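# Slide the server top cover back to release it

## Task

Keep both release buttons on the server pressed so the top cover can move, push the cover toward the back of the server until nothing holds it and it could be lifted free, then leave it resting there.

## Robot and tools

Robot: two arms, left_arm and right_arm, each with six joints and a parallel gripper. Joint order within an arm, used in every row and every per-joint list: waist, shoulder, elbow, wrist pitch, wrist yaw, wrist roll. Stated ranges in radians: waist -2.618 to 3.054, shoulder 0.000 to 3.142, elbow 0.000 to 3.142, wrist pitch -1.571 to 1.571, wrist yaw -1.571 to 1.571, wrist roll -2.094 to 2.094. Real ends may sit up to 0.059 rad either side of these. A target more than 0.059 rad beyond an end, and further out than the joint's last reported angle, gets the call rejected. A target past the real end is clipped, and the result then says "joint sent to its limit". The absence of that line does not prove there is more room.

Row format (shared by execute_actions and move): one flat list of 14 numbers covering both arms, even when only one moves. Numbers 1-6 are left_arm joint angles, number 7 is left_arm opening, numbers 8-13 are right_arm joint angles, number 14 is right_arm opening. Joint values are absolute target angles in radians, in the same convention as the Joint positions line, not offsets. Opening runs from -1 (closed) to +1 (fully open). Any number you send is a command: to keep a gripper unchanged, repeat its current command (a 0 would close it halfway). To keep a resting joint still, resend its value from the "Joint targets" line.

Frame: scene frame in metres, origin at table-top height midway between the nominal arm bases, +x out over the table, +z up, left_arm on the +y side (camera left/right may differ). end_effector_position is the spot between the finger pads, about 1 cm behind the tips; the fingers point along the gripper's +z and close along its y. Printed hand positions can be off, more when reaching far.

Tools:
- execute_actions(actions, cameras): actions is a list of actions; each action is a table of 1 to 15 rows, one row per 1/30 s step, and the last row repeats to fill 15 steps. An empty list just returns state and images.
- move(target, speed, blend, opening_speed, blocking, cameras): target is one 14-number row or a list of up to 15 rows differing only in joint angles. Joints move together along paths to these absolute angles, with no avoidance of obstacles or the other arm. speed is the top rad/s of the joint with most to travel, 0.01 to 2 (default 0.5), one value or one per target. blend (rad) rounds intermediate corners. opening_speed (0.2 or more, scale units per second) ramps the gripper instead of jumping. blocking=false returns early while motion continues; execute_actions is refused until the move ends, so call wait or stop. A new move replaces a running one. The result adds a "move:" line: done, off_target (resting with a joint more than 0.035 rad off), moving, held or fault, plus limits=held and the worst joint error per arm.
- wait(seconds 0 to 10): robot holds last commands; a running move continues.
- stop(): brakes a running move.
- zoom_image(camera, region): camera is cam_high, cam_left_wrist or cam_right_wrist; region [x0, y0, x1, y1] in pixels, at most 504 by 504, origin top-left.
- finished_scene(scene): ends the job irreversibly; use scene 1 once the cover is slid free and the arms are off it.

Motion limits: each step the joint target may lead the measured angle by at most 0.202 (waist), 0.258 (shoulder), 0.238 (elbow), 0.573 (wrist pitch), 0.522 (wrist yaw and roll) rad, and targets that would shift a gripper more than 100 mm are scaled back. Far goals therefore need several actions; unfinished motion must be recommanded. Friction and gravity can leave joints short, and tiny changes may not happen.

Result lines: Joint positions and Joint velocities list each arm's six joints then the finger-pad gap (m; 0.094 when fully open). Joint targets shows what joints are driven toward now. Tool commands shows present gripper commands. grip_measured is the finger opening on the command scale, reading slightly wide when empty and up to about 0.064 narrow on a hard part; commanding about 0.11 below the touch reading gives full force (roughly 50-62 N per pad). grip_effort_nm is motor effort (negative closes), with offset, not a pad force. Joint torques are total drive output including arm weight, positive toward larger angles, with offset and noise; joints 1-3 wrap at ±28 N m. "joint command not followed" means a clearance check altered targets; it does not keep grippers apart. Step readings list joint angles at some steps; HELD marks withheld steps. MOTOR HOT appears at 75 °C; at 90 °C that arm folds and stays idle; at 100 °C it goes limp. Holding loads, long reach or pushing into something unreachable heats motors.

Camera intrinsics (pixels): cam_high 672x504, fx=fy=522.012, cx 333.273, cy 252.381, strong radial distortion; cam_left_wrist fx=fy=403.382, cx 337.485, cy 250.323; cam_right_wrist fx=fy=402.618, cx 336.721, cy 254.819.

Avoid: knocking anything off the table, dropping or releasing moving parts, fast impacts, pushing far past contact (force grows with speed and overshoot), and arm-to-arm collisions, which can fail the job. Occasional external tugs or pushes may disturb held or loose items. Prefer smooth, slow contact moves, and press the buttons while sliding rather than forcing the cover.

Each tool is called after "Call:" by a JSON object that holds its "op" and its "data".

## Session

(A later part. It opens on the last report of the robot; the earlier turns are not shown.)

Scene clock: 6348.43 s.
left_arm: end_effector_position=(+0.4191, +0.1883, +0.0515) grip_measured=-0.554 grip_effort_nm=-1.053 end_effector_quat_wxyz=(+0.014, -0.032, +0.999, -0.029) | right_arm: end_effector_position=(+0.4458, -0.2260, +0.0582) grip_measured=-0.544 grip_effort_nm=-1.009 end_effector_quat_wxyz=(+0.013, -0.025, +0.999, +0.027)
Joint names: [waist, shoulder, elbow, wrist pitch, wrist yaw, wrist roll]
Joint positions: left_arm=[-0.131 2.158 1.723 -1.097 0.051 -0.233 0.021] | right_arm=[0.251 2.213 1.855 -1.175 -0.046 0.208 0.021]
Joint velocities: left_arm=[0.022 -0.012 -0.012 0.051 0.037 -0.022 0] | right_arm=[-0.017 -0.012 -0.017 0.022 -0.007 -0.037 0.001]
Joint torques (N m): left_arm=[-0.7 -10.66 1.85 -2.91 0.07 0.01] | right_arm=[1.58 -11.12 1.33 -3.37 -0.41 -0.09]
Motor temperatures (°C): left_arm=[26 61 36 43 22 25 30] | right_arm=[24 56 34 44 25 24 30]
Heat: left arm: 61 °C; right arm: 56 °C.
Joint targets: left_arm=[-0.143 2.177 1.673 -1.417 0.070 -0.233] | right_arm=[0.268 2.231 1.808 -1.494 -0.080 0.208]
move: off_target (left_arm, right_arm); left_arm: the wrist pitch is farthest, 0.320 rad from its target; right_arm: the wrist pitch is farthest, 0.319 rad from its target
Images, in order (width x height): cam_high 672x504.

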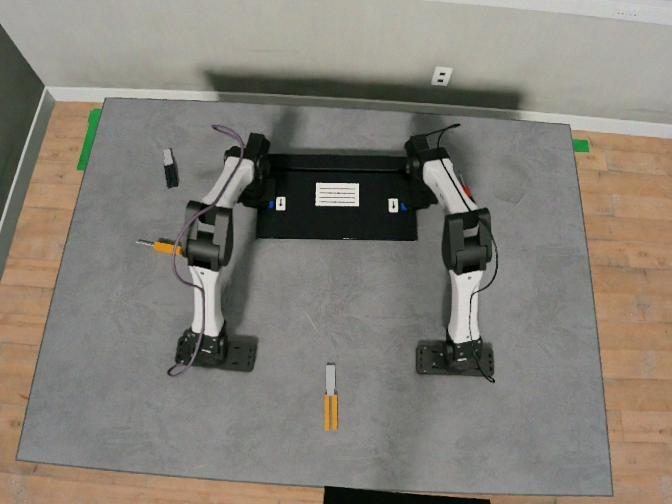

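Call:
{"op": "move", "data": {"target": [-0.131, 2.1685, 1.7165, -1.088, 0.035, -0.233, -0.64, 0.25, 2.224, 1.8485, -1.161, -0.024, 0.208, -0.64], "speed": 0.12, "cameras": ["all"]}}

Call:
{"op": "zoom_image", "data": {"camera": "cam_high", "region": [255, 145, 345, 215]}}

Scene clock: 6372.43 s.
left_arm: end_effector_position=(+0.4221, +0.1883, +0.0516) grip_measured=-0.554 grip_effort_nm=-1.053 end_effector_quat_wxyz=(+0.020, -0.032, +0.999, -0.028) | right_arm: end_effector_position=(+0.4501, -0.2262, +0.0583) grip_measured=-0.544 grip_effort_nm=-1.009 end_effector_quat_wxyz=(+0.022, -0.025, +0.999, +0.025)
Joint names: [waist, shoulder, elbow, wrist pitch, wrist yaw, wrist roll]
Joint positions: left_arm=[-0.131 2.158 1.723 -1.085 0.048 -0.233 0.021] | right_arm=[0.251 2.213 1.855 -1.159 -0.038 0.208 0.021]
Joint velocities: left_arm=[-0.007 -0.007 -0.002 -0.037 -0.037 -0.051 -0.001] | right_arm=[0.017 -0.022 0.007 0.037 -0.051 -0.051 0]
Joint torques (N m): left_arm=[0.51 -11.47 5.94 0.32 -0.29 0.01] | right_arm=[-0.14 -11.95 4.79 0.36 0.1 -0.09]
Motor temperatures (°C): left_arm=[26 61 35 48 22 25 30] | right_arm=[24 57 33 49 25 24 30]
Heat: left arm: 61 °C; right arm: 57 °C.
Joint targets: left_arm=[-0.131 2.168 1.716 -1.088 0.035 -0.233] | right_arm=[0.250 2.224 1.849 -1.161 -0.024 0.208]
move: done

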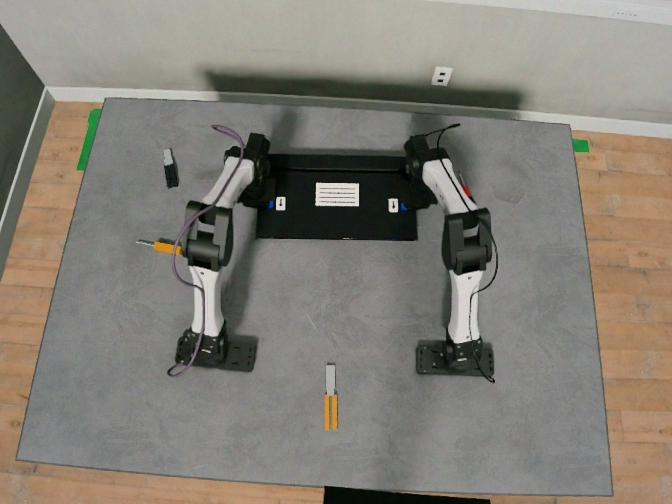

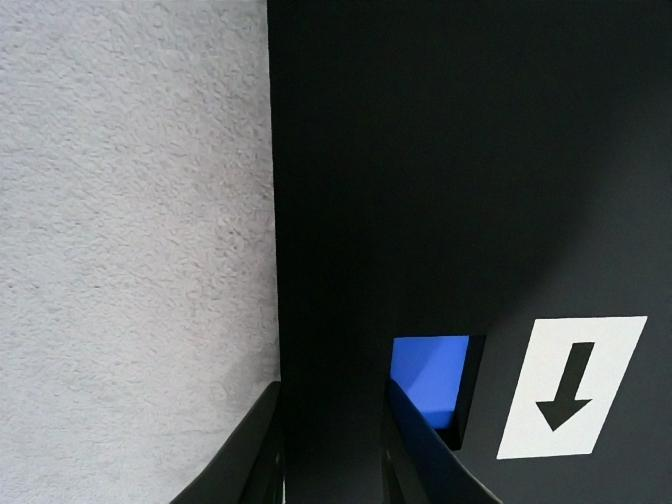

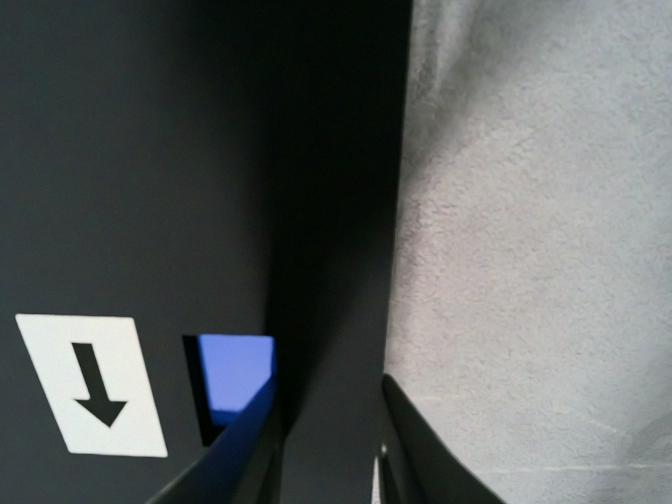

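Scaled by 5.600 from the camera's 672x504 image, which has a finer 960x720 frame.

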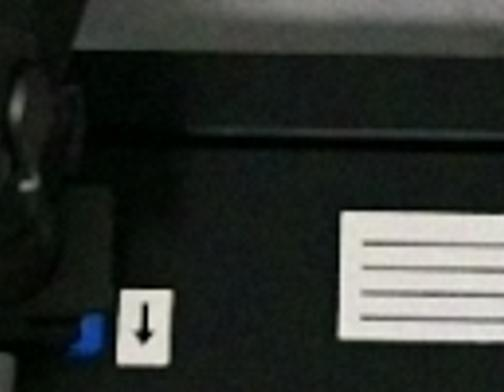

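Call:
{"op": "move", "data": {"target": [-0.131, 2.1685, 1.7165, -1.088, 0.035, -0.233, -0.38, 0.25, 2.224, 1.8485, -1.161, -0.024, 0.208, -0.38], "speed": 0.12, "opening_speed": 0.25, "cameras": ["all"]}}

Call:
{"op": "zoom_image", "data": {"camera": "cam_high", "region": [255, 145, 345, 215]}}

Scene clock: 6385.63 s.
left_arm: end_effector_position=(+0.4219, +0.1902, +0.0532) grip_measured=-0.382 grip_effort_nm=0.076 end_effector_quat_wxyz=(+0.020, -0.032, +0.999, -0.024) | right_arm: end_effector_position=(+0.4499, -0.2278, +0.0597) grip_measured=-0.382 grip_effort_nm=0.110 end_effector_quat_wxyz=(+0.023, -0.025, +0.999, +0.021)
Joint names: [waist, shoulder, elbow, wrist pitch, wrist yaw, wrist roll]
Joint positions: left_arm=[-0.131 2.156 1.726 -1.092 0.038 -0.233 0.029] | right_arm=[0.251 2.21 1.855 -1.162 -0.03 0.208 0.029]
Joint velocities: left_arm=[-0.032 -0.017 -0.007 0.007 -0.051 0.007 0] | right_arm=[0.002 -0.012 0.022 0.066 -0.037 -0.007 0]
Joint torques (N m): left_arm=[0.44 -11.23 5.6 0.4 -0.19 0.01] | right_arm=[-0.1 -11.51 4.6 0.37 -0.01 -0.1]
Motor temperatures (°C): left_arm=[26 60 35 42 22 25 30] | right_arm=[24 55 33 44 25 24 30]
Heat: left arm: 60 °C; right arm: 55 °C.
Joint targets: left_arm=[-0.131 2.168 1.717 -1.088 0.035 -0.233] | right_arm=[0.250 2.224 1.849 -1.161 -0.024 0.208]
move: done

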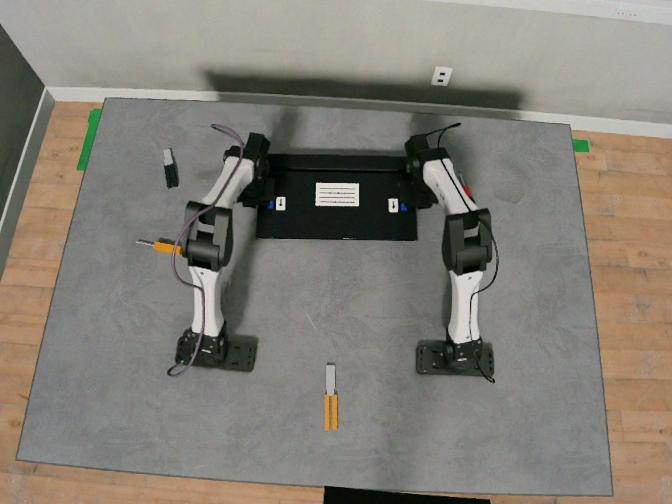

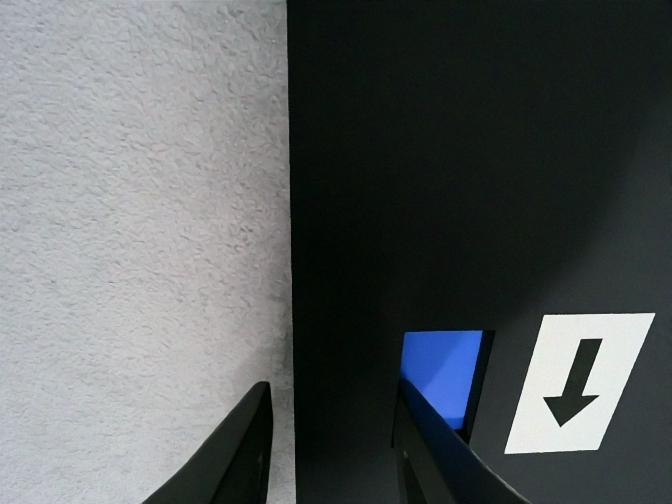

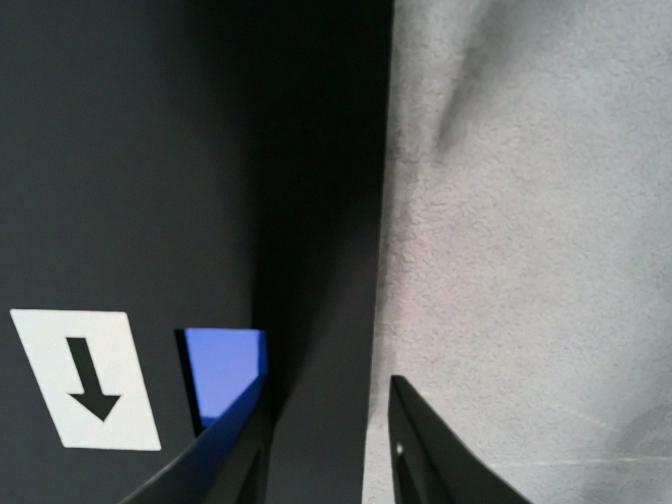

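Scaled by 5.600 from the camera's 672x504 image, which has a finer 960x720 frame.

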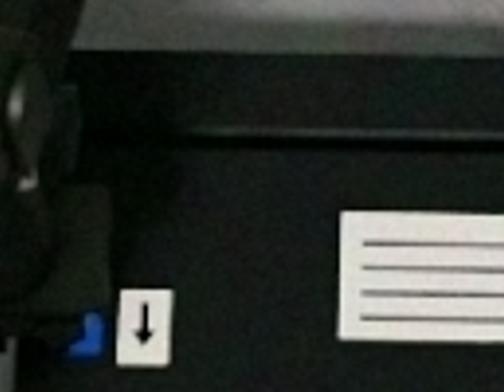

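Call:
{"op": "move", "data": {"target": [-0.131, 2.146, 1.806, -1.184, 0.037, -0.233, -0.28, 0.251, 2.2, 1.935, -1.254, -0.028, 0.208, -0.28], "speed": 0.05, "opening_speed": 0.4, "cameras": ["all"]}}

Call:
{"op": "zoom_image", "data": {"camera": "cam_high", "region": [255, 145, 345, 215]}}

Scene clock: 6402.73 s.
left_arm: end_effector_position=(+0.4188, +0.1910, +0.0679) grip_measured=-0.282 grip_effort_nm=0.066 end_effector_quat_wxyz=(+0.009, -0.033, +0.999, -0.021) | right_arm: end_effector_position=(+0.4452, -0.2304, +0.0728) grip_measured=-0.281 grip_effort_nm=0.095 end_effector_quat_wxyz=(+0.011, -0.025, +1.000, +0.014)
Joint names: [waist, shoulder, elbow, wrist pitch, wrist yaw, wrist roll]
Joint positions: left_arm=[-0.13 2.156 1.786 -1.174 0.037 -0.233 0.034] | right_arm=[0.251 2.21 1.909 -1.241 -0.022 0.208 0.034]
Joint velocities: left_arm=[-0.022 0.007 0.002 0.066 0.007 -0.022 0.001] | right_arm=[-0.012 -0.017 0.007 -0.081 -0.022 0.037 -0.001]
Joint torques (N m): left_arm=[0.43 -13.35 8.42 0.22 -0.16 0.02] | right_arm=[0.05 -13.79 7.28 0.19 -0.09 -0.1]
Motor temperatures (°C): left_arm=[26 63 36 39 22 25 29] | right_arm=[24 56 34 41 25 24 29]
Heat: left arm: 63 °C; right arm: 56 °C.
Joint targets: left_arm=[-0.131 2.146 1.806 -1.184 0.037 -0.233] | right_arm=[0.251 2.200 1.935 -1.254 -0.028 0.208]
move: done

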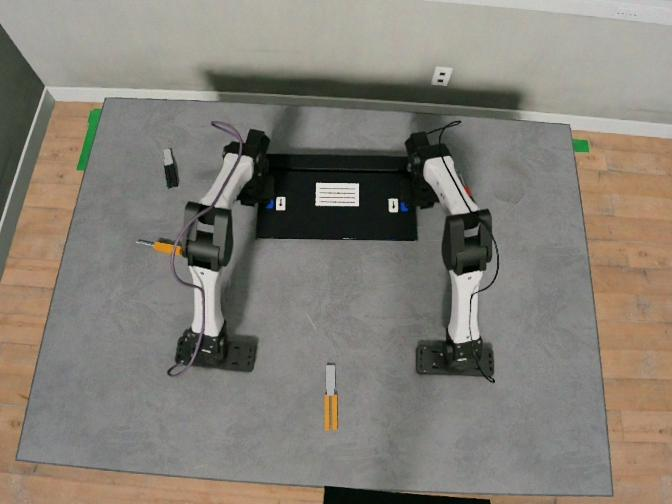

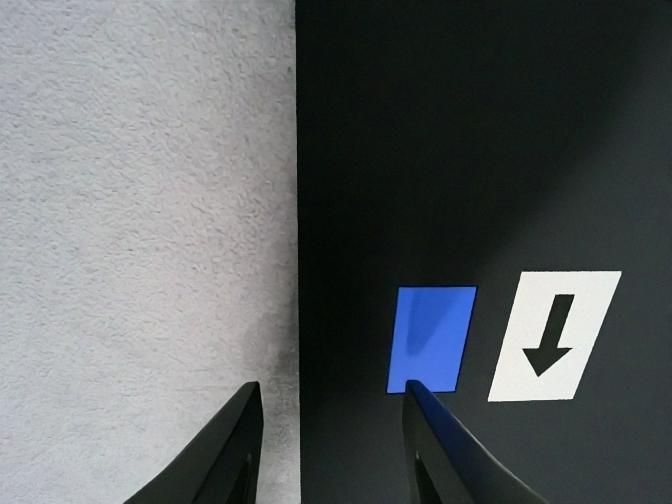

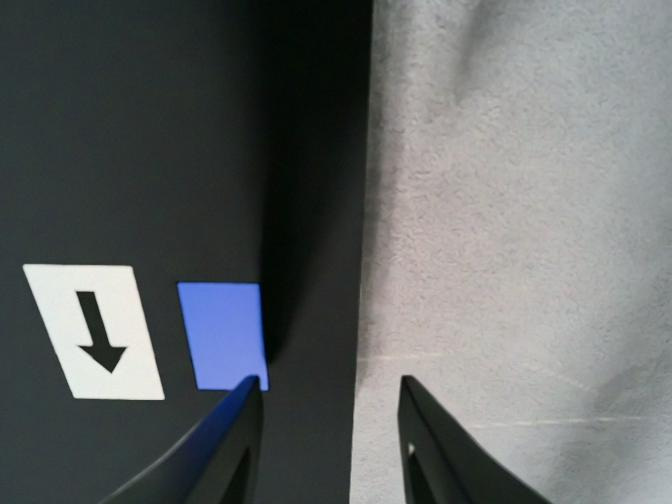

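Scaled by 5.600 from the camera's 672x504 image, which has a finer 960x720 frame.

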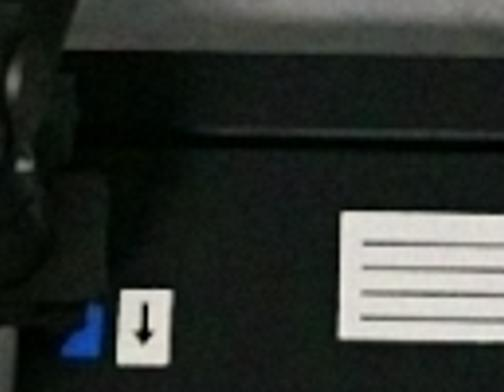

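Call:
{"op": "move", "data": {"target": [[-0.131, 2.1, 1.9, -1.33, 0.03, -0.233, -0.28, 0.251, 2.155, 2.03, -1.395, -0.024, 0.208, -0.28], [-0.149, 1.6, 1.5, -1.37, 0.0, -0.1, -0.28, 0.262, 1.6, 1.55, -1.4, 0.0, 0.1, -0.28]], "speed": [0.12, 0.4], "blend": [0.05, 0], "cameras": ["all"]}}

Call:
{"op": "zoom_image", "data": {"camera": "cam_high", "region": [255, 145, 345, 215]}}

Call:
{"op": "zoom_image", "data": {"camera": "cam_high", "region": [240, 140, 440, 260]}}

Scene clock: 6428.73 s.
left_arm: end_effector_position=(+0.3050, +0.2116, +0.1768) grip_measured=-0.282 grip_effort_nm=0.061 end_effector_quat_wxyz=(+0.045, +0.035, +0.998, -0.012) | right_arm: end_effector_position=(+0.3238, -0.2638, +0.1882) grip_measured=-0.281 grip_effort_nm=0.100 end_effector_quat_wxyz=(+0.059, -0.075, +0.995, +0.014)
Joint names: [waist, shoulder, elbow, wrist pitch, wrist yaw, wrist roll]
Joint positions: left_arm=[-0.141 1.623 1.51 -1.364 0.01 -0.107 0.034] | right_arm=[0.254 1.619 1.565 -1.396 -0.007 0.11 0.034]
Joint velocities: left_arm=[-0.007 -0.002 -0.002 0.022 0.007 -0.051 0] | right_arm=[-0.002 -0.002 0.002 0.037 0.007 -0.051 0]
Joint torques (N m): left_arm=[-0.36 -9.63 5.68 0.39 -0.28 0.07] | right_arm=[0.7 -9.18 4.01 0.49 0.03 -0.22]
Motor temperatures (°C): left_arm=[26 64 36 37 22 25 29] | right_arm=[24 57 35 39 25 24 28]
Heat: left arm: 64 °C; right arm: 57 °C.
Joint targets: left_arm=[-0.149 1.600 1.500 -1.370 0.000 -0.100] | right_arm=[0.262 1.600 1.550 -1.400 0.000 0.100]
move: done

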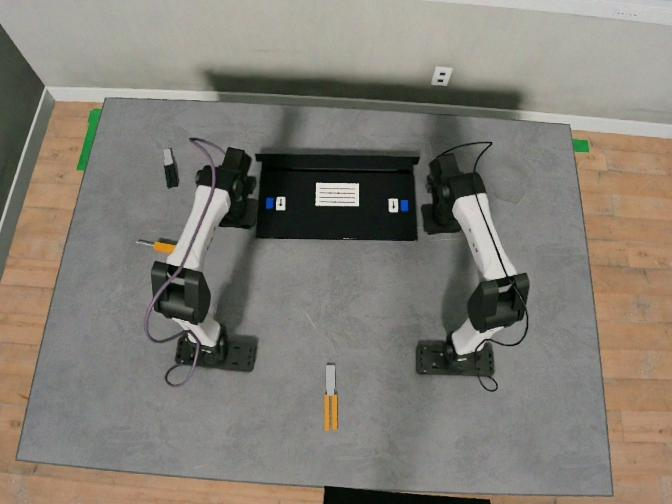

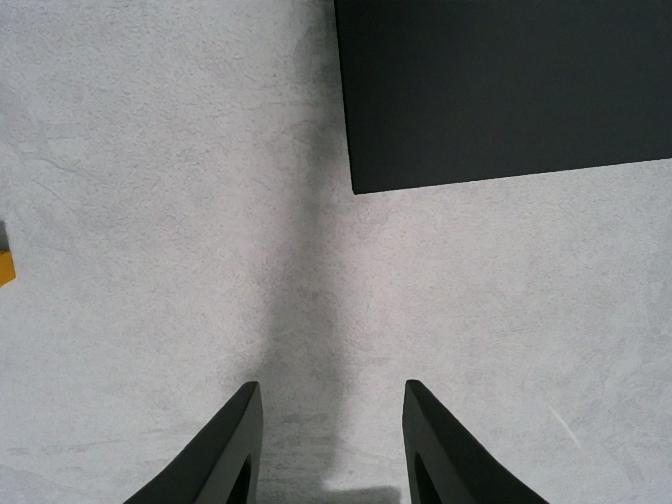

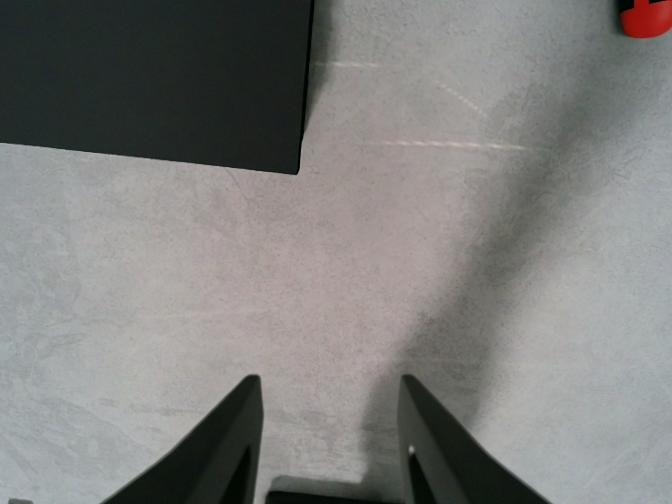

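Scaled by 5.600 from the camera's 672x504 image, which has a finer 960x720 frame.

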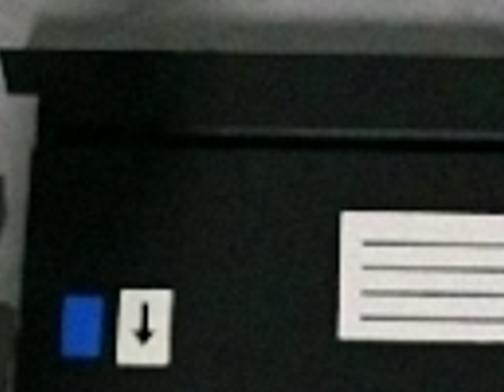

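Scaled by 2.520 from the camera's 672x504 image, which has a finer 960x720 frame.

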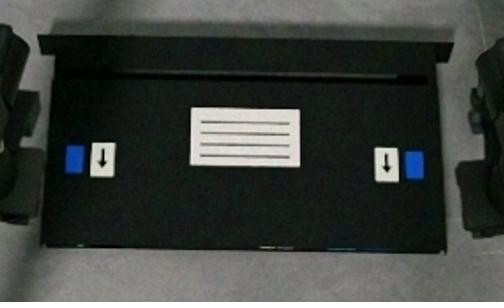

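Call:
{"op": "zoom_image", "data": {"camera": "cam_high", "region": [345, 145, 435, 215]}}

Call:
{"op": "zoom_image", "data": {"camera": "cam_high", "region": [250, 215, 430, 250]}}

Scaled by 5.600 from the camera's 672x504 image, which has a finer 960x720 frame.

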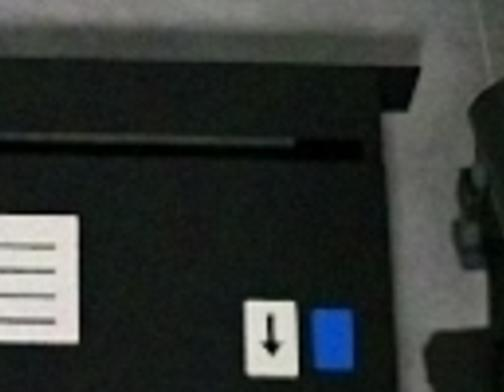

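Scaled by 2.800 from the camera's 672x504 image, which has a finer 960x720 frame.

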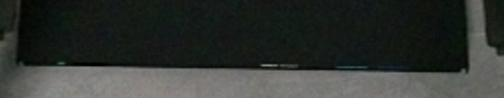

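Call:
{"op": "wait", "data": {"seconds": 2, "cameras": ["cam_high"]}}

Call:
{"op": "zoom_image", "data": {"camera": "cam_high", "region": [255, 145, 345, 215]}}

Scene clock: 6460.47 s.
left_arm: end_effector_position=(+0.3051, +0.2116, +0.1768) grip_measured=-0.282 grip_effort_nm=0.066 end_effector_quat_wxyz=(+0.045, +0.036, +0.998, -0.011) | right_arm: end_effector_position=(+0.3238, -0.2639, +0.1882) grip_measured=-0.281 grip_effort_nm=0.100 end_effector_quat_wxyz=(+0.059, -0.075, +0.995, +0.014)
Joint names: [waist, shoulder, elbow, wrist pitch, wrist yaw, wrist roll]
Joint positions: left_arm=[-0.141 1.623 1.51 -1.364 0.01 -0.107 0.034] | right_arm=[0.254 1.619 1.565 -1.396 -0.006 0.109 0.034]
Joint velocities: left_arm=[0.012 -0.007 -0.002 0.007 -0.066 -0.066 0.001] | right_arm=[0.002 -0.002 -0.002 0.022 -0.051 -0.037 0]
Joint torques (N m): left_arm=[-0.35 -9.59 5.68 0.39 -0.26 0.07] | right_arm=[0.5 -9.18 4.03 0.5 0.03 -0.24]
Motor temperatures (°C): left_arm=[26 63 36 35 22 25 28] | right_arm=[24 53 34 38 25 24 28]
Heat: left arm: 63 °C; right arm: 53 °C.
Joint targets: left_arm=[-0.149 1.600 1.500 -1.370 0.000 -0.100] | right_arm=[0.262 1.600 1.550 -1.400 0.000 0.100]
Tool commands: left_gripper/opening=-0.28 right_gripper/opening=-0.28
wait: 2.00 s; at rest from the start
Images, in order (width x height): cam_high 672x504.

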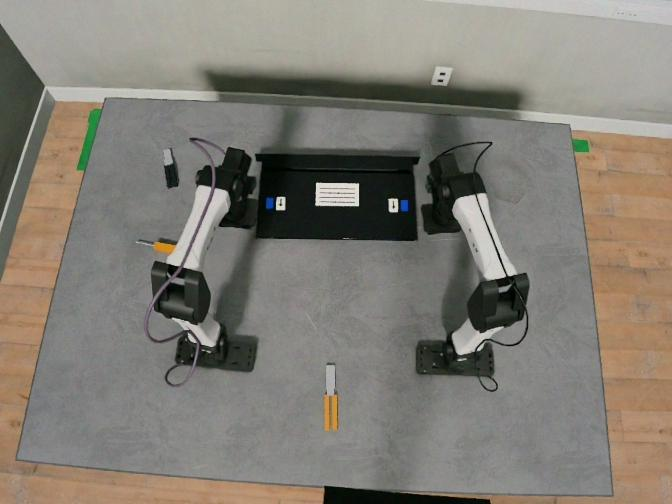

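Scaled by 5.600 from the camera's 672x504 image, which has a finer 960x720 frame.

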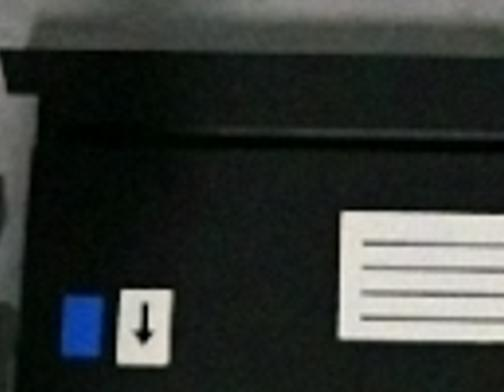

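The cover is lying at the end of its rearward travel, where I earlier lifted it freely. Both grippers are clear of it and everything is at rest, so I am ending the scene.

Call:
{"op": "finished_scene", "data": {"scene": 1}}

The scene is finished: the task was done.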